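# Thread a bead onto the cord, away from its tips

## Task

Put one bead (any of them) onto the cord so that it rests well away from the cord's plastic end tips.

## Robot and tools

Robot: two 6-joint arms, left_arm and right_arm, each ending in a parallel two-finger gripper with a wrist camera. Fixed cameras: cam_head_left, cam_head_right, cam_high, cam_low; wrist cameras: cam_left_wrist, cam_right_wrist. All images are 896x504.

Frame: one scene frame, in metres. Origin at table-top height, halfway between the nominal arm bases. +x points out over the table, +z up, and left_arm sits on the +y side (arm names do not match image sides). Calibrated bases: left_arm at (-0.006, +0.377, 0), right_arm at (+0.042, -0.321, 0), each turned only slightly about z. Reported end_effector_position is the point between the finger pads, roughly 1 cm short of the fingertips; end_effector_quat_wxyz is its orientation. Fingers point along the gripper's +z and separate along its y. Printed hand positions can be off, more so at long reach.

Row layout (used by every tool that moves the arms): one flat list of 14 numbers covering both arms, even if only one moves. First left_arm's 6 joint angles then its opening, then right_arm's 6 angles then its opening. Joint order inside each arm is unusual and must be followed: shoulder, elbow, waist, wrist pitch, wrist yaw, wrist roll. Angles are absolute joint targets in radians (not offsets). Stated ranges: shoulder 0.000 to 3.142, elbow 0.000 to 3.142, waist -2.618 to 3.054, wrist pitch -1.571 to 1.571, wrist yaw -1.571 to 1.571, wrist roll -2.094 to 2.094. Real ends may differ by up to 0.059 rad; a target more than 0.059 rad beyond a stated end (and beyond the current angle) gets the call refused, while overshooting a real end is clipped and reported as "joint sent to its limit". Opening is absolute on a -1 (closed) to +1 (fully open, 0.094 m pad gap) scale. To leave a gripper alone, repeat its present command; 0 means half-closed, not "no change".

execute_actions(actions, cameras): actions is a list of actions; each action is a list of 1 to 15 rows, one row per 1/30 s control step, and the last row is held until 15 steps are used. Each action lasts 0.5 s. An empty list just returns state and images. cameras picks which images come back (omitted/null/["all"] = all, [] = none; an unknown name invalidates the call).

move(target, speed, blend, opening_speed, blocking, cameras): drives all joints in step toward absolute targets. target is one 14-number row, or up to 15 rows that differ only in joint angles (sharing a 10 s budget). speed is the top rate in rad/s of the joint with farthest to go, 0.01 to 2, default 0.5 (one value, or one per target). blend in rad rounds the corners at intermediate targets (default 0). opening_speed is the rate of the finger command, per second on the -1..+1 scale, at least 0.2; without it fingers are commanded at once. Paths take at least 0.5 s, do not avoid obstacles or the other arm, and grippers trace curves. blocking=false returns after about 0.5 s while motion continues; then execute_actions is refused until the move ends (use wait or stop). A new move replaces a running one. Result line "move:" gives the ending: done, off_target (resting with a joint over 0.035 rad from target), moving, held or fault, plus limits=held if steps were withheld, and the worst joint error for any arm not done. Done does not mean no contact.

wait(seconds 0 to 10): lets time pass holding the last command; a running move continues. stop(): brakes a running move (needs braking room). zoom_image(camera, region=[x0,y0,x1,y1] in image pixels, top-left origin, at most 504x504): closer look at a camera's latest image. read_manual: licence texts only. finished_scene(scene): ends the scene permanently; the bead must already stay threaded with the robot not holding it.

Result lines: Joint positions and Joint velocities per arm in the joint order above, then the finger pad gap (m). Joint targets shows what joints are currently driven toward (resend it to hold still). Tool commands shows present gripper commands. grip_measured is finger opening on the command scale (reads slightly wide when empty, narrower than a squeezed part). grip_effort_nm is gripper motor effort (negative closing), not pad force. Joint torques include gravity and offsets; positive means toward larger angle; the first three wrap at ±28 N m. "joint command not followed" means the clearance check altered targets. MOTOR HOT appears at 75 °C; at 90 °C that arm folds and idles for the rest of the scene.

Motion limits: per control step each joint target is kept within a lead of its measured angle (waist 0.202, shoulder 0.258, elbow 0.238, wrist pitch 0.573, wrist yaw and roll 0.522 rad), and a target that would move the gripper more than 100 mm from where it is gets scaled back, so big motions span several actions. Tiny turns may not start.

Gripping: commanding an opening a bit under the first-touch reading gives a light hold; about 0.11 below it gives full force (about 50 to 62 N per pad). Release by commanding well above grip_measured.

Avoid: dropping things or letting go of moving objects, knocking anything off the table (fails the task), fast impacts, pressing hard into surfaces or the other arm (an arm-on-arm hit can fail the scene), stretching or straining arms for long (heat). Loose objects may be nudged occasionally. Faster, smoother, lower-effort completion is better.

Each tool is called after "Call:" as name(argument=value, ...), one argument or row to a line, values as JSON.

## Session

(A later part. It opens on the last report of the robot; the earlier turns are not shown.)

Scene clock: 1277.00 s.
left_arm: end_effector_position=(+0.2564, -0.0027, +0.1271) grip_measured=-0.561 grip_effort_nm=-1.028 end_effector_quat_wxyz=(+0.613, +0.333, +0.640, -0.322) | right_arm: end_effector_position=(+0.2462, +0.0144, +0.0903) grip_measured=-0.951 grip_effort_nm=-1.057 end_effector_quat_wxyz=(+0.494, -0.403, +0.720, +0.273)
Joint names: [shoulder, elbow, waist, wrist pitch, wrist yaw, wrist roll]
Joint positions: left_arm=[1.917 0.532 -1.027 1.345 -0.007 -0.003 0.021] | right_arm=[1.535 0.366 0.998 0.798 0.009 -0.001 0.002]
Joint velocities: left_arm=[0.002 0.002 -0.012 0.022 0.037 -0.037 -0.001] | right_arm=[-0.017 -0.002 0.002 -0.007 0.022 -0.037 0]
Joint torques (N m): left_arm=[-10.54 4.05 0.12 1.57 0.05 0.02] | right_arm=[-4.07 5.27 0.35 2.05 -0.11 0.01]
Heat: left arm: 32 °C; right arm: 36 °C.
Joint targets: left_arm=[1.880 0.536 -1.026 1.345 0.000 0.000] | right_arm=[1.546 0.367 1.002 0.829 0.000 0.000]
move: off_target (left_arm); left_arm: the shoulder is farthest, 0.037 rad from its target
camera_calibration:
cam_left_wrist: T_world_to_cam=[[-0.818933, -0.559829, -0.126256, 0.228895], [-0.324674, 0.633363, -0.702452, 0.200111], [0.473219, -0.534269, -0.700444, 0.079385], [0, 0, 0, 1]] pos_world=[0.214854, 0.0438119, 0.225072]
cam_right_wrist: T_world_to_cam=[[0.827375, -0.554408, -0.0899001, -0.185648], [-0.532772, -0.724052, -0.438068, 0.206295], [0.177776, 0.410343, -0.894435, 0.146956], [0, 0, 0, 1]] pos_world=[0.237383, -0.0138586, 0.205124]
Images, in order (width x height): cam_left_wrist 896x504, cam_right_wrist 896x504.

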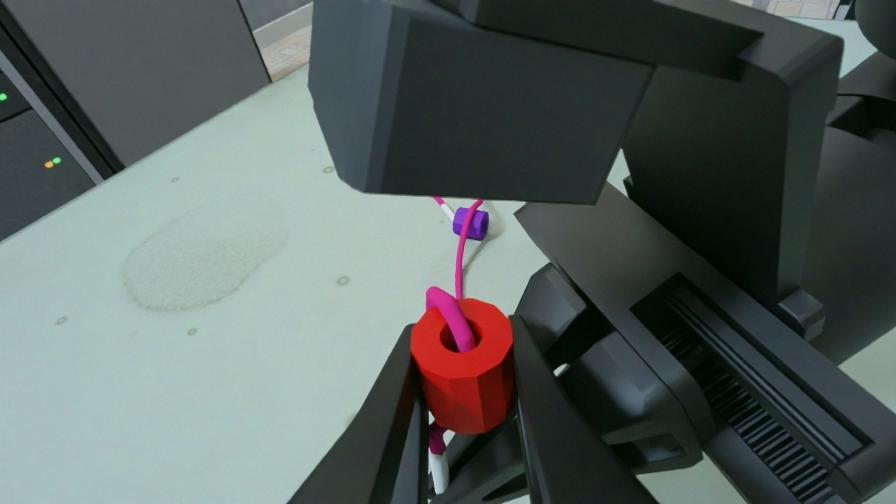

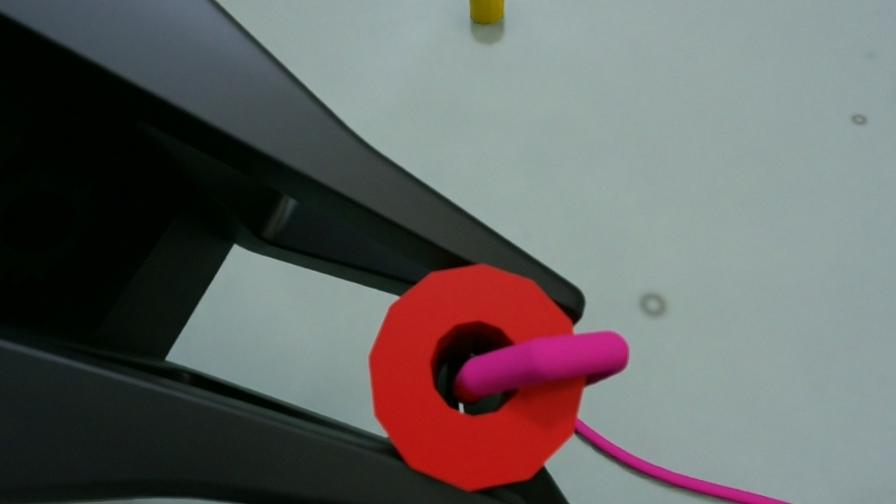

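Call:
move(
  target=[1.8098,0.5465,-1.026,1.2633,0,0.0,-0.62,1.6244,0.2974,1.002,0.977,0,0,-1],
  speed=0.1,
  cameras=["cam_left_wrist","cam_right_wrist"],
)

Call:
zoom_image(
  camera="cam_left_wrist",
  region=[330, 200, 630, 500],
)

Scene clock: 1289.63 s.
left_arm: end_effector_position=(+0.2552, -0.0012, +0.1376) grip_measured=-0.561 grip_effort_nm=-1.028 end_effector_quat_wxyz=(+0.609, +0.336, +0.643, -0.320) | right_arm: end_effector_position=(+0.2434, +0.0102, +0.0777) grip_measured=-0.951 grip_effort_nm=-1.057 end_effector_quat_wxyz=(+0.502, -0.400, +0.715, +0.278)
Joint names: [shoulder, elbow, waist, wrist pitch, wrist yaw, wrist roll]
Joint positions: left_arm=[1.848 0.532 -1.027 1.264 -0.006 -0.003 0.021] | right_arm=[1.612 0.314 0.998 0.95 0.008 -0.001 0.002]
Joint velocities: left_arm=[-0.002 -0.007 0.002 0.022 0.007 0.022 0] | right_arm=[0.007 0.002 0.007 -0.051 0.051 -0.007 0]
Joint torques (N m): left_arm=[-10.41 5.22 0.09 1.56 0.04 0.02] | right_arm=[-4.05 3.43 0.36 2 -0.11 0.02]
Heat: left arm: 32 °C; right arm: 36 °C.
Joint targets: left_arm=[1.810 0.546 -1.026 1.263 0.000 0.000] | right_arm=[1.624 0.297 1.002 0.977 0.000 0.000]
move: off_target (left_arm); left_arm: the shoulder is farthest, 0.038 rad from its target
camera_calibration:
cam_left_wrist: T_world_to_cam=[[-0.820178, -0.558014, -0.126204, 0.230395], [-0.328722, 0.640195, -0.694329, 0.206083], [0.468241, -0.527988, -0.708505, 0.0904523], [0, 0, 0, 1]] pos_world=[0.214355, 0.0443884, 0.236252]
cam_right_wrist: T_world_to_cam=[[0.828825, -0.552032, -0.0911571, -0.187148], [-0.527037, -0.715597, -0.458425, 0.196352], [0.187834, 0.427997, -0.884046, 0.1345], [0, 0, 0, 1]] pos_world=[0.233334, -0.0203682, 0.191857]
Images, in order (width x height): cam_left_wrist 896x504, cam_right_wrist 896x504.

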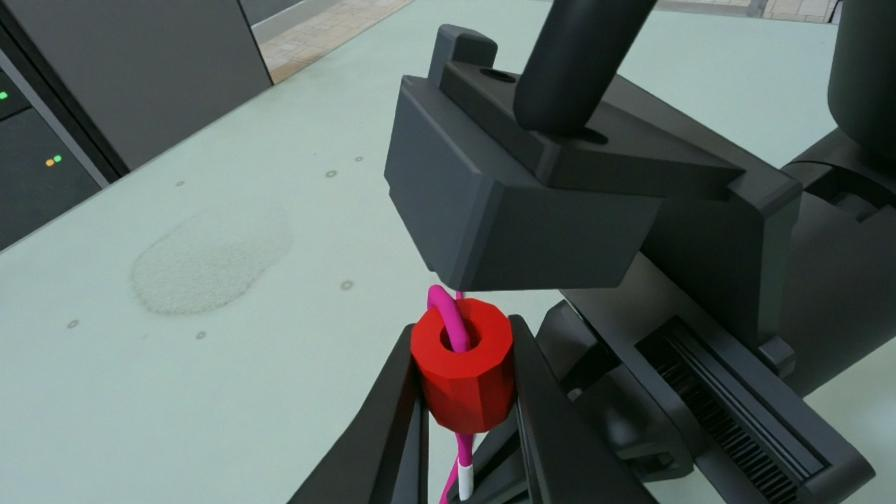

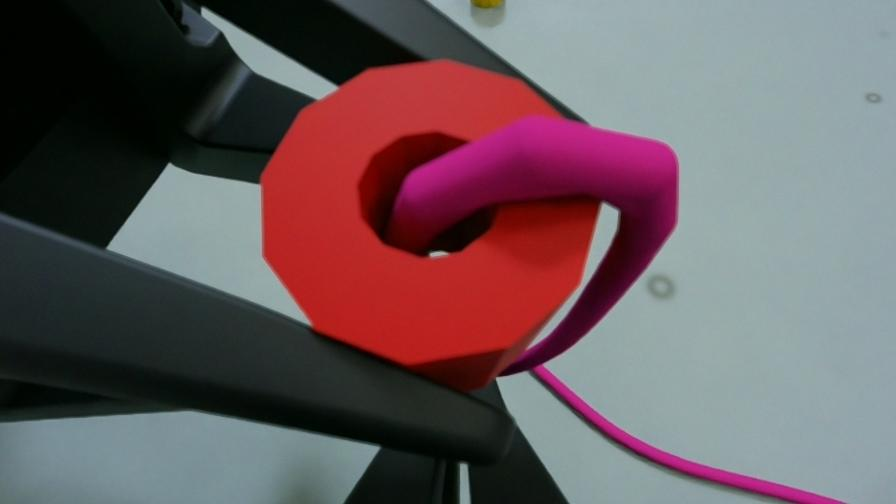

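Scaled by 1.680 from the camera's 896x504 image, which has a finer 1280x720 frame.

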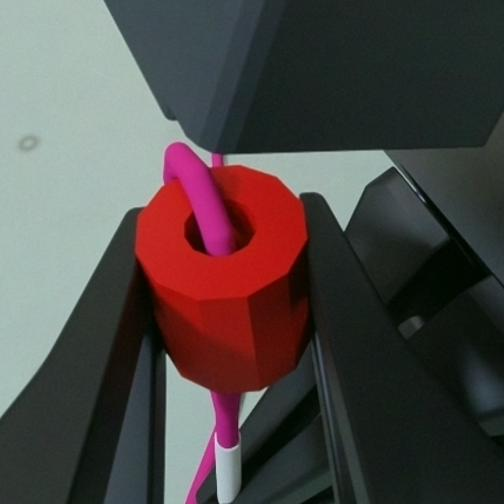

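Call:
move(
  target=[1.8098,0.5465,-1.026,1.2633,0,0.0,-0.62,1.5225,0.1596,1.002,1.0129,0,0,-1],
  speed=0.1,
  cameras=["cam_left_wrist","cam_right_wrist"],
)

Call:
zoom_image(
  camera="cam_left_wrist",
  region=[330, 200, 630, 500],
)

Scene clock: 1308.50 s.
left_arm: end_effector_position=(+0.2552, -0.0012, +0.1371) grip_measured=-0.561 grip_effort_nm=-1.028 end_effector_quat_wxyz=(+0.609, +0.336, +0.644, -0.320) | right_arm: end_effector_position=(+0.2243, -0.0213, +0.0611) grip_measured=-0.951 grip_effort_nm=-1.053 end_effector_quat_wxyz=(+0.489, -0.405, +0.724, +0.271)
Joint names: [shoulder, elbow, waist, wrist pitch, wrist yaw, wrist roll]
Joint positions: left_arm=[1.848 0.532 -1.027 1.262 -0.006 -0.003 0.021] | right_arm=[1.546 0.176 0.998 0.986 0.008 -0.001 0.002]
Joint velocities: left_arm=[0.012 -0.012 -0.022 -0.007 0.051 0.051 0] | right_arm=[-0.002 0.007 0.012 -0.066 0.051 0.037 0.001]
Joint torques (N m): left_arm=[-10.41 5.23 0.09 1.57 0.04 0.02] | right_arm=[-5.9 3.1 0.35 1.98 -0.08 0.02]
Heat: left arm: 33 °C; right arm: 37 °C.
Joint targets: left_arm=[1.810 0.546 -1.026 1.263 0.000 0.000] | right_arm=[1.522 0.160 1.002 1.013 0.000 0.000]
move: off_target (left_arm); left_arm: the shoulder is farthest, 0.038 rad from its target
camera_calibration:
cam_left_wrist: T_world_to_cam=[[-0.820314, -0.557816, -0.126199, 0.230369], [-0.329469, 0.641287, -0.692966, 0.205741], [0.467477, -0.526871, -0.709839, 0.0905138], [0, 0, 0, 1]] pos_world=[0.214447, 0.044254, 0.235894]
cam_right_wrist: T_world_to_cam=[[0.827125, -0.554832, -0.0895808, -0.189976], [-0.535354, -0.729299, -0.426051, 0.155755], [0.171056, 0.400355, -0.900253, 0.14105], [0, 0, 0, 1]] pos_world=[0.21639, -0.0482831, 0.176322]
Images, in order (width x height): cam_left_wrist 896x504, cam_right_wrist 896x504.

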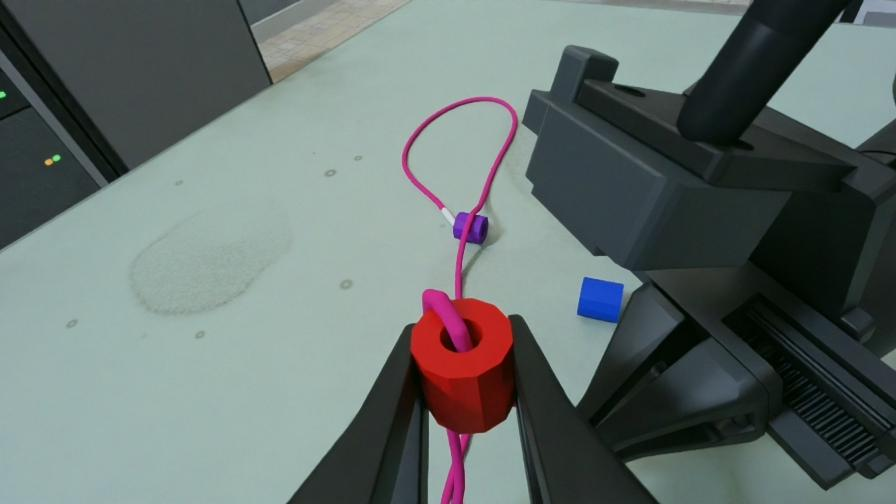

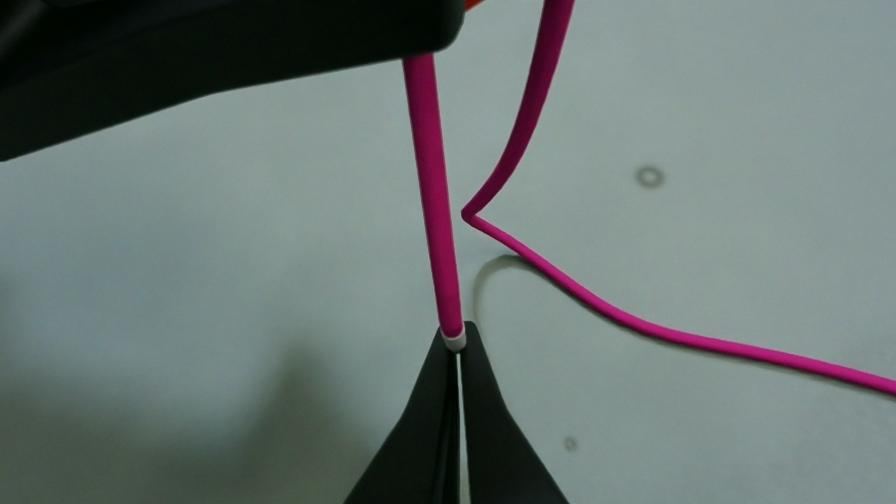

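Scaled by 1.680 from the camera's 896x504 image, which has a finer 1280x720 frame.

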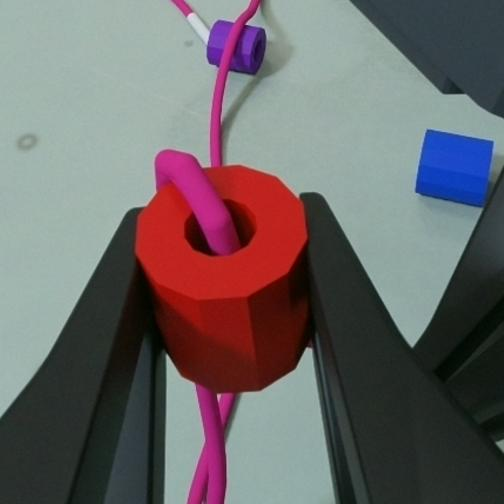

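Call:
move(
  target=[
    [1.8098,0.5465,-0.93,1.2633,0,0.0,-0.62,1.5225,0.1596,1.002,1.0129,0,0,-1],
    [2.0328,0.5749,-0.93,1.1579,0,0.0,-0.62,1.5225,0.1596,1.002,1.0129,0,0,-1],
  ],
  speed=0.1,
  cameras=["cam_left_wrist","cam_right_wrist","cam_head_right"],
)

Scene clock: 1336.73 s.
left_arm: end_effector_position=(+0.2859, +0.0256, +0.0459) grip_measured=-0.561 grip_effort_nm=-1.028 end_effector_quat_wxyz=(+0.536, +0.341, +0.730, -0.252) | right_arm: end_effector_position=(+0.2244, -0.0212, +0.0615) grip_measured=-0.952 grip_effort_nm=-1.057 end_effector_quat_wxyz=(+0.489, -0.405, +0.723, +0.271)
Joint names: [shoulder, elbow, waist, wrist pitch, wrist yaw, wrist roll]
Joint positions: left_arm=[2.015 0.555 -0.938 1.158 -0.005 -0.003 0.021] | right_arm=[1.546 0.176 0.998 0.988 0.008 -0.001 0.002]
Joint velocities: left_arm=[-0.002 -0.007 -0.007 -0.066 -0.007 0.037 0.001] | right_arm=[-0.027 -0.017 -0.007 0.022 0.037 -0.007 0.001]
Joint torques (N m): left_arm=[-6.31 5 0.64 1.55 0.03 0.02] | right_arm=[-5.86 3.11 0.36 1.98 -0.1 0.01]
Heat: left arm: 33 °C; right arm: 39 °C.
Joint targets: left_arm=[2.033 0.575 -0.930 1.158 0.000 0.000] | right_arm=[1.522 0.160 1.002 1.013 0.000 0.000]
move: done
camera_calibration:
cam_left_wrist: T_world_to_cam=[[-0.787946, -0.603705, -0.121168, 0.250712], [-0.478936, 0.72457, -0.495599, 0.166997], [0.386991, -0.332474, -0.860058, 0.0504882], [0, 0, 0, 1]] pos_world=[0.25799, 0.0471413, 0.156565]
cam_right_wrist: T_world_to_cam=[[0.827196, -0.554715, -0.0896496, -0.189947], [-0.535016, -0.728742, -0.427426, 0.156053], [0.171768, 0.401529, -0.899594, 0.14113], [0, 0, 0, 1]] pos_world=[0.216373, -0.0483117, 0.176632]
Images, in order (width x height): cam_head_right 896x504, cam_left_wrist 896x504, cam_right_wrist 896x504.

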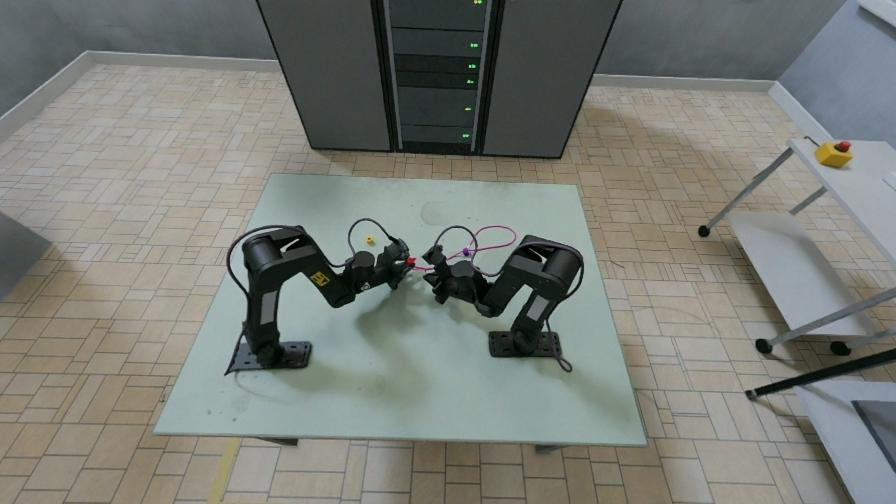

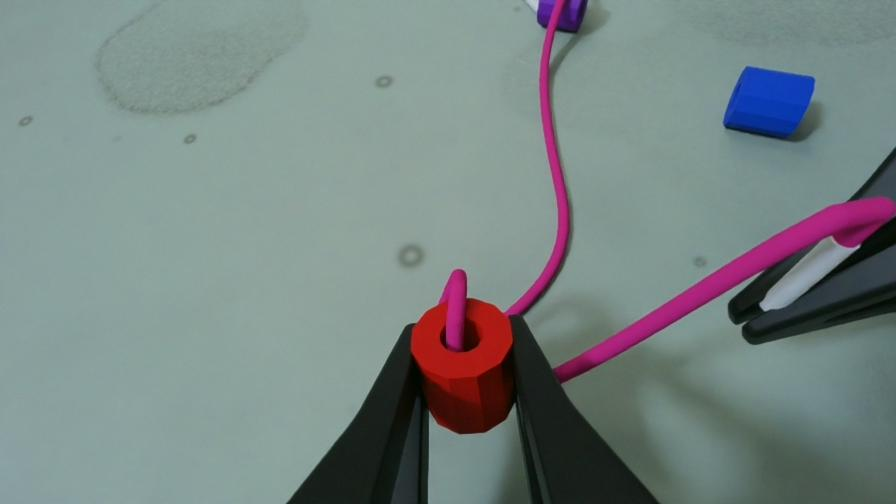

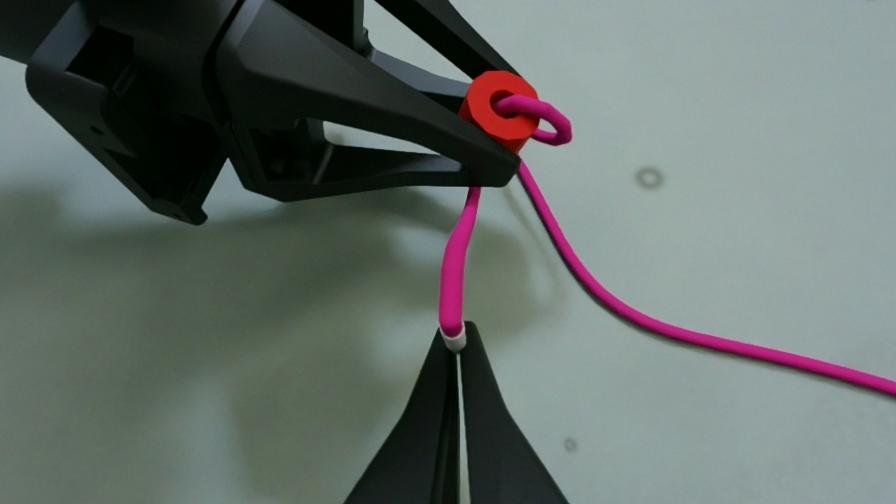

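Call:
move(
  target=[2.1369,0.5795,-0.93,1.2574,0,0.0,-0.62,1.69,0.141,1.002,1.199,0,0,-1],
  speed=0.08,
  cameras=["cam_left_wrist","cam_right_wrist","cam_low"],
)

Scene clock: 1347.73 s.
left_arm: end_effector_position=(+0.2855, +0.0260, +0.0218) grip_measured=-0.561 grip_effort_nm=-1.028 end_effector_quat_wxyz=(+0.530, +0.343, +0.734, -0.249) | right_arm: end_effector_position=(+0.2254, -0.0195, +0.0539) grip_measured=-0.952 grip_effort_nm=-1.053 end_effector_quat_wxyz=(+0.501, -0.400, +0.715, +0.278)
Joint names: [shoulder, elbow, waist, wrist pitch, wrist yaw, wrist roll]
Joint positions: left_arm=[2.118 0.562 -0.938 1.236 -0.005 -0.003 0.021] | right_arm=[1.678 0.156 0.998 1.172 0.008 -0.001 0.002]
Joint velocities: left_arm=[0.012 -0.007 0.007 -0.007 -0.037 -0.022 0.001] | right_arm=[-0.002 -0.007 0.002 -0.037 -0.051 0.007 0]
Joint torques (N m): left_arm=[-6.48 4.34 0.64 1.72 0.02 0.02] | right_arm=[-3.59 2.39 0.39 2 -0.11 0.03]
Heat: left arm: 33 °C; right arm: 39 °C.
Joint targets: left_arm=[2.137 0.579 -0.930 1.257 0.000 0.000] | right_arm=[1.690 0.141 1.002 1.199 0.000 0.000]
move: done
camera_calibration:
cam_left_wrist: T_world_to_cam=[[-0.789265, -0.602104, -0.120545, 0.248099], [-0.484266, 0.731037, -0.4807, 0.155637], [0.377554, -0.321024, -0.86856, 0.0326429], [0, 0, 0, 1]] pos_world=[0.258862, 0.046084, 0.133074]
cam_right_wrist: T_world_to_cam=[[0.828717, -0.552211, -0.091061, -0.190752], [-0.52758, -0.716492, -0.456398, 0.154704], [0.186783, 0.426266, -0.885104, 0.129848], [0, 0, 0, 1]] pos_world=[0.215445, -0.0498414, 0.168166]
Images, in order (width x height): cam_low 896x504, cam_left_wrist 896x504, cam_right_wrist 896x504.

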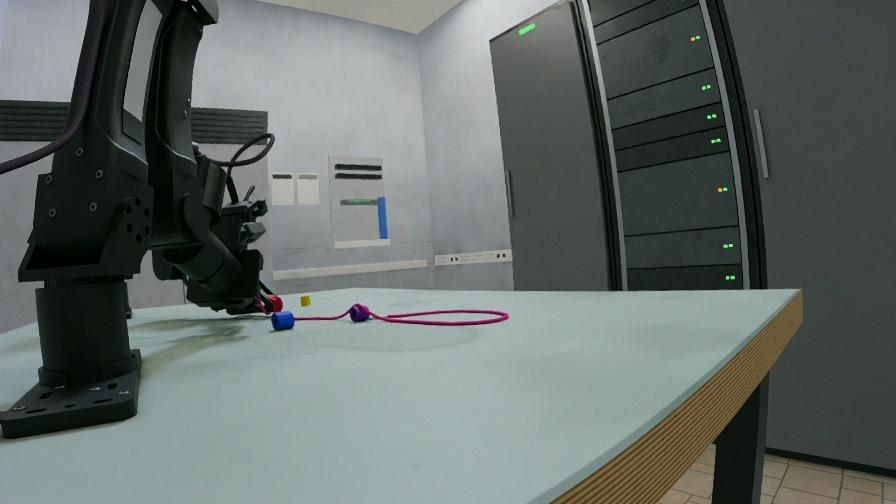

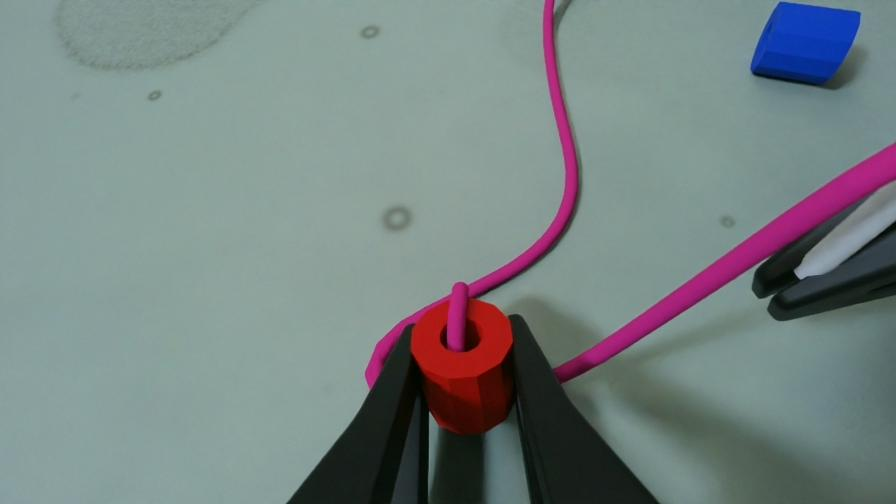

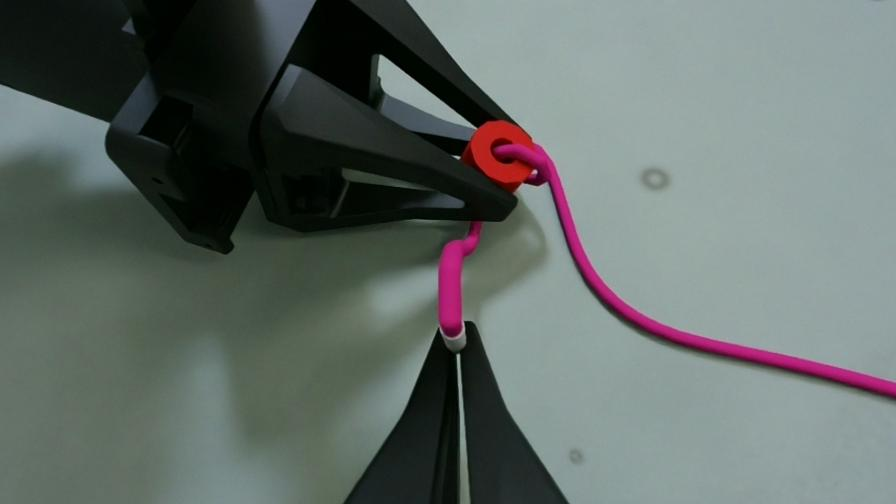

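Call:
move(
  target=[2.1369,0.5795,-0.93,1.2574,0,0.0,-0.3,1.69,0.141,1.002,1.199,0,0,-1],
  opening_speed=0.3,
  cameras=["cam_left_wrist","cam_right_wrist"],
)

Scene clock: 1353.47 s.
left_arm: end_effector_position=(+0.2856, +0.0259, +0.0223) grip_measured=-0.302 grip_effort_nm=0.100 end_effector_quat_wxyz=(+0.531, +0.343, +0.734, -0.249) | right_arm: end_effector_position=(+0.2255, -0.0194, +0.0542) grip_measured=-0.952 grip_effort_nm=-1.057 end_effector_quat_wxyz=(+0.501, -0.400, +0.715, +0.278)
Joint names: [shoulder, elbow, waist, wrist pitch, wrist yaw, wrist roll]
Joint positions: left_arm=[2.118 0.562 -0.938 1.238 -0.005 -0.003 0.033] | right_arm=[1.678 0.156 0.998 1.173 0.008 -0.001 0.002]
Joint velocities: left_arm=[0.007 -0.002 0.012 -0.022 0.037 -0.066 0] | right_arm=[0.032 0.002 0.002 -0.007 -0.037 0.007 0]
Joint torques (N m): left_arm=[-6.5 4.33 0.62 1.72 0.03 0.01] | right_arm=[-3.52 2.37 0.35 2 -0.09 0.03]
Heat: left arm: 33 °C; right arm: 39 °C.
Joint targets: left_arm=[2.137 0.579 -0.930 1.257 0.000 0.000] | right_arm=[1.690 0.141 1.002 1.199 0.000 0.000]
move: done
camera_calibration:
cam_left_wrist: T_world_to_cam=[[-0.789119, -0.602281, -0.120616, 0.248123], [-0.483681, 0.730328, -0.482362, 0.155872], [0.378607, -0.322301, -0.867628, 0.0326728], [0, 0, 0, 1]] pos_world=[0.258821, 0.0461326, 0.133463]
cam_right_wrist: T_world_to_cam=[[0.828771, -0.552121, -0.0911091, -0.190732], [-0.527309, -0.716045, -0.457412, 0.154915], [0.187309, 0.427132, -0.884575, 0.12991], [0, 0, 0, 1]] pos_world=[0.215428, -0.0498695, 0.168397]
Images, in order (width x height): cam_left_wrist 896x504, cam_right_wrist 896x504.

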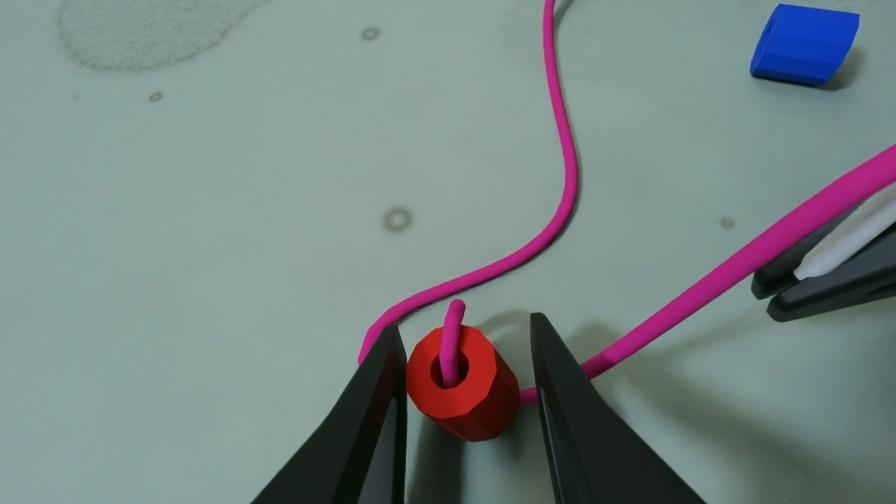

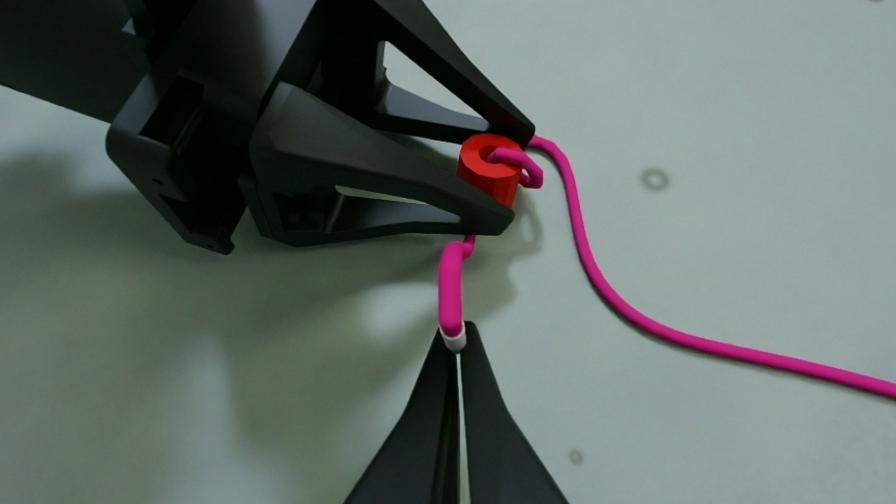

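Call:
move(
  target=[
    [2.1369,0.5795,-0.93,1.2574,0,0.0,0.1,1.69,0.141,1.002,1.199,0,0,-1],
    [1.7201,0.3718,-0.93,0.8483,0,0,0.1,1.69,0.141,1.002,1.199,0,0,-1],
  ],
  opening_speed=0.5,
  speed=0.2,
  cameras=["cam_left_wrist","cam_right_wrist"],
)

Scene clock: 1366.93 s.
left_arm: end_effector_position=(+0.2426, +0.0781, +0.0253) grip_measured=+0.098 grip_effort_nm=0.105 end_effector_quat_wxyz=(+0.453, +0.367, +0.784, -0.212) | right_arm: end_effector_position=(+0.2255, -0.0194, +0.0542) grip_measured=-0.952 grip_effort_nm=-1.053 end_effector_quat_wxyz=(+0.501, -0.400, +0.715, +0.278)
Joint names: [shoulder, elbow, waist, wrist pitch, wrist yaw, wrist roll]
Joint positions: left_arm=[1.752 0.377 -0.938 0.85 -0.005 -0.003 0.052] | right_arm=[1.678 0.156 0.998 1.173 0.008 -0.001 0.002]
Joint velocities: left_arm=[0.012 -0.002 -0.007 -0.022 0.037 0.022 0] | right_arm=[-0.017 0.002 -0.007 0.066 -0.081 -0.007 0.001]
Joint torques (N m): left_arm=[-8.53 3.32 0.64 1.44 0.02 0.02] | right_arm=[-3.62 2.37 0.35 2 -0.11 0.01]
Heat: left arm: 33 °C; right arm: 39 °C.
Joint targets: left_arm=[1.720 0.372 -0.930 0.848 0.000 0.000] | right_arm=[1.690 0.141 1.002 1.199 0.000 0.000]
move: done
camera_calibration:
cam_left_wrist: T_world_to_cam=[[-0.804311, -0.583848, -0.110479, 0.247971], [-0.534716, 0.792252, -0.293964, 0.10118], [0.259157, -0.177364, -0.94941, 0.0881593], [0, 0, 0, 1]] pos_world=[0.230701, 0.0802535, 0.140838]
cam_right_wrist: T_world_to_cam=[[0.828771, -0.552121, -0.0911091, -0.190732], [-0.527309, -0.716045, -0.457412, 0.154915], [0.187309, 0.427132, -0.884575, 0.12991], [0, 0, 0, 1]] pos_world=[0.215428, -0.0498695, 0.168397]
Images, in order (width x height): cam_left_wrist 896x504, cam_right_wrist 896x504.

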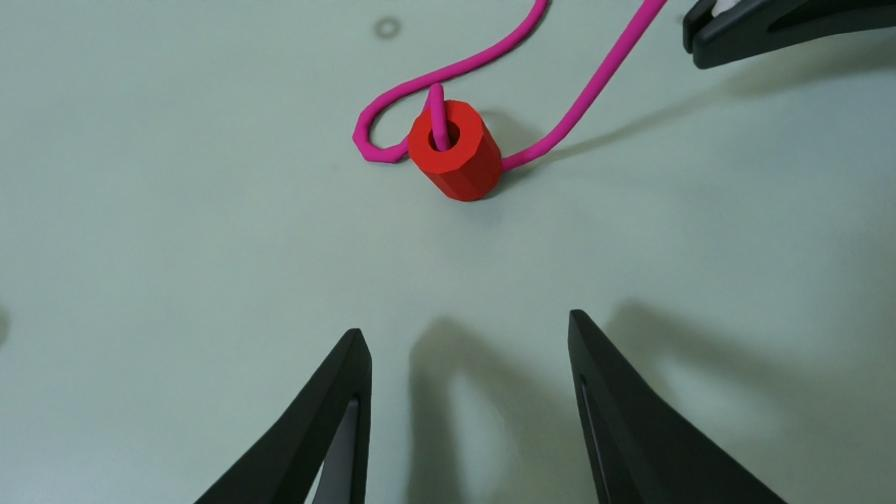

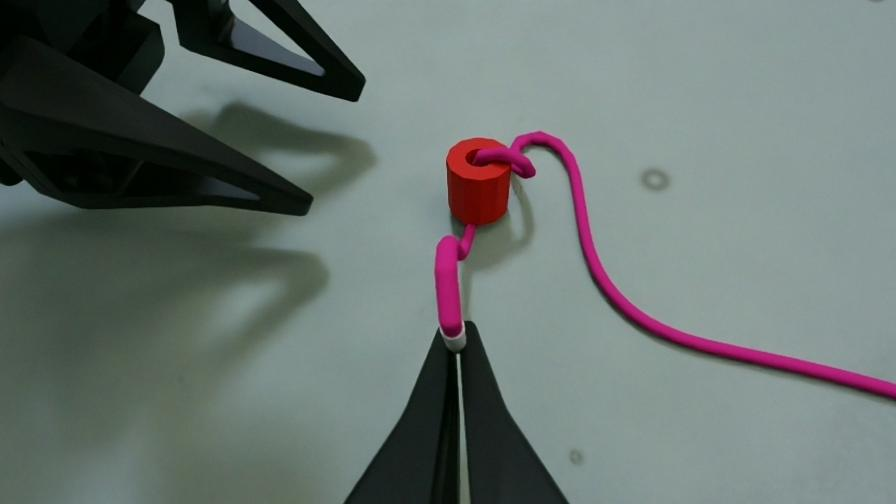

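Call:
move(
  target=[1.7201,0.3718,-0.93,0.8483,0,0,0.1,1.69,0.141,1.002,1.199,0,0,-0.6],
  opening_speed=0.3,
  cameras=["cam_left_wrist","cam_right_wrist"],
)

Scene clock: 1373.50 s.
left_arm: end_effector_position=(+0.2425, +0.0782, +0.0251) grip_measured=+0.098 grip_effort_nm=0.105 end_effector_quat_wxyz=(+0.452, +0.367, +0.785, -0.212) | right_arm: end_effector_position=(+0.2254, -0.0194, +0.0543) grip_measured=-0.603 grip_effort_nm=0.134 end_effector_quat_wxyz=(+0.502, -0.400, +0.715, +0.278)
Joint names: [shoulder, elbow, waist, wrist pitch, wrist yaw, wrist roll]
Joint positions: left_arm=[1.752 0.377 -0.938 0.849 -0.005 -0.003 0.052] | right_arm=[1.678 0.156 0.998 1.173 0.008 -0.001 0.019]
Joint velocities: left_arm=[-0.007 -0.012 -0.007 0.007 -0.022 -0.022 0] | right_arm=[-0.017 -0.007 -0.017 -0.022 -0.081 -0.037 0]
Joint torques (N m): left_arm=[-8.53 3.32 0.64 1.46 0.02 0.02] | right_arm=[-3.52 2.43 0.35 2 -0.11 0.02]
Heat: left arm: 33 °C; right arm: 39 °C.
Joint targets: left_arm=[1.720 0.372 -0.930 0.848 0.000 0.000] | right_arm=[1.690 0.141 1.002 1.199 0.000 0.000]
move: done
camera_calibration:
cam_left_wrist: T_world_to_cam=[[-0.804391, -0.58375, -0.110409, 0.247945], [-0.53493, 0.792511, -0.292875, 0.100976], [0.258466, -0.176525, -0.949755, 0.0880793], [0, 0, 0, 1]] pos_world=[0.230694, 0.0802616, 0.140602]
cam_right_wrist: T_world_to_cam=[[0.828977, -0.551788, -0.0912549, -0.190686], [-0.527013, -0.716054, -0.457739, 0.15493], [0.187232, 0.427547, -0.884391, 0.129984], [0, 0, 0, 1]] pos_world=[0.215388, -0.0498546, 0.168473]
Images, in order (width x height): cam_left_wrist 896x504, cam_right_wrist 896x504.

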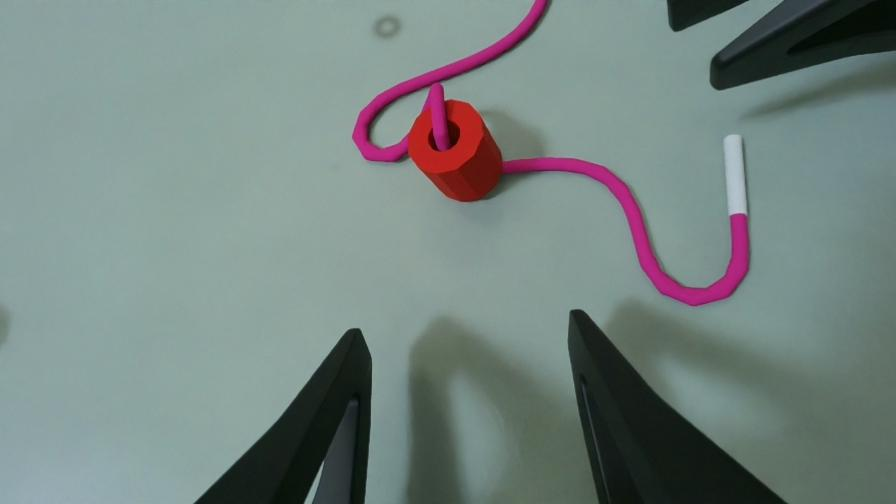

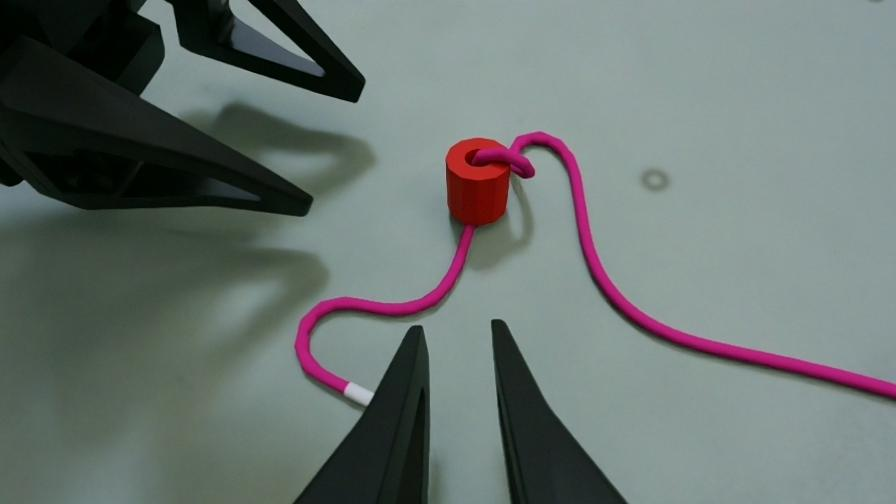

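Call:
finished_scene(
  scene=1,
)

The scene is finished.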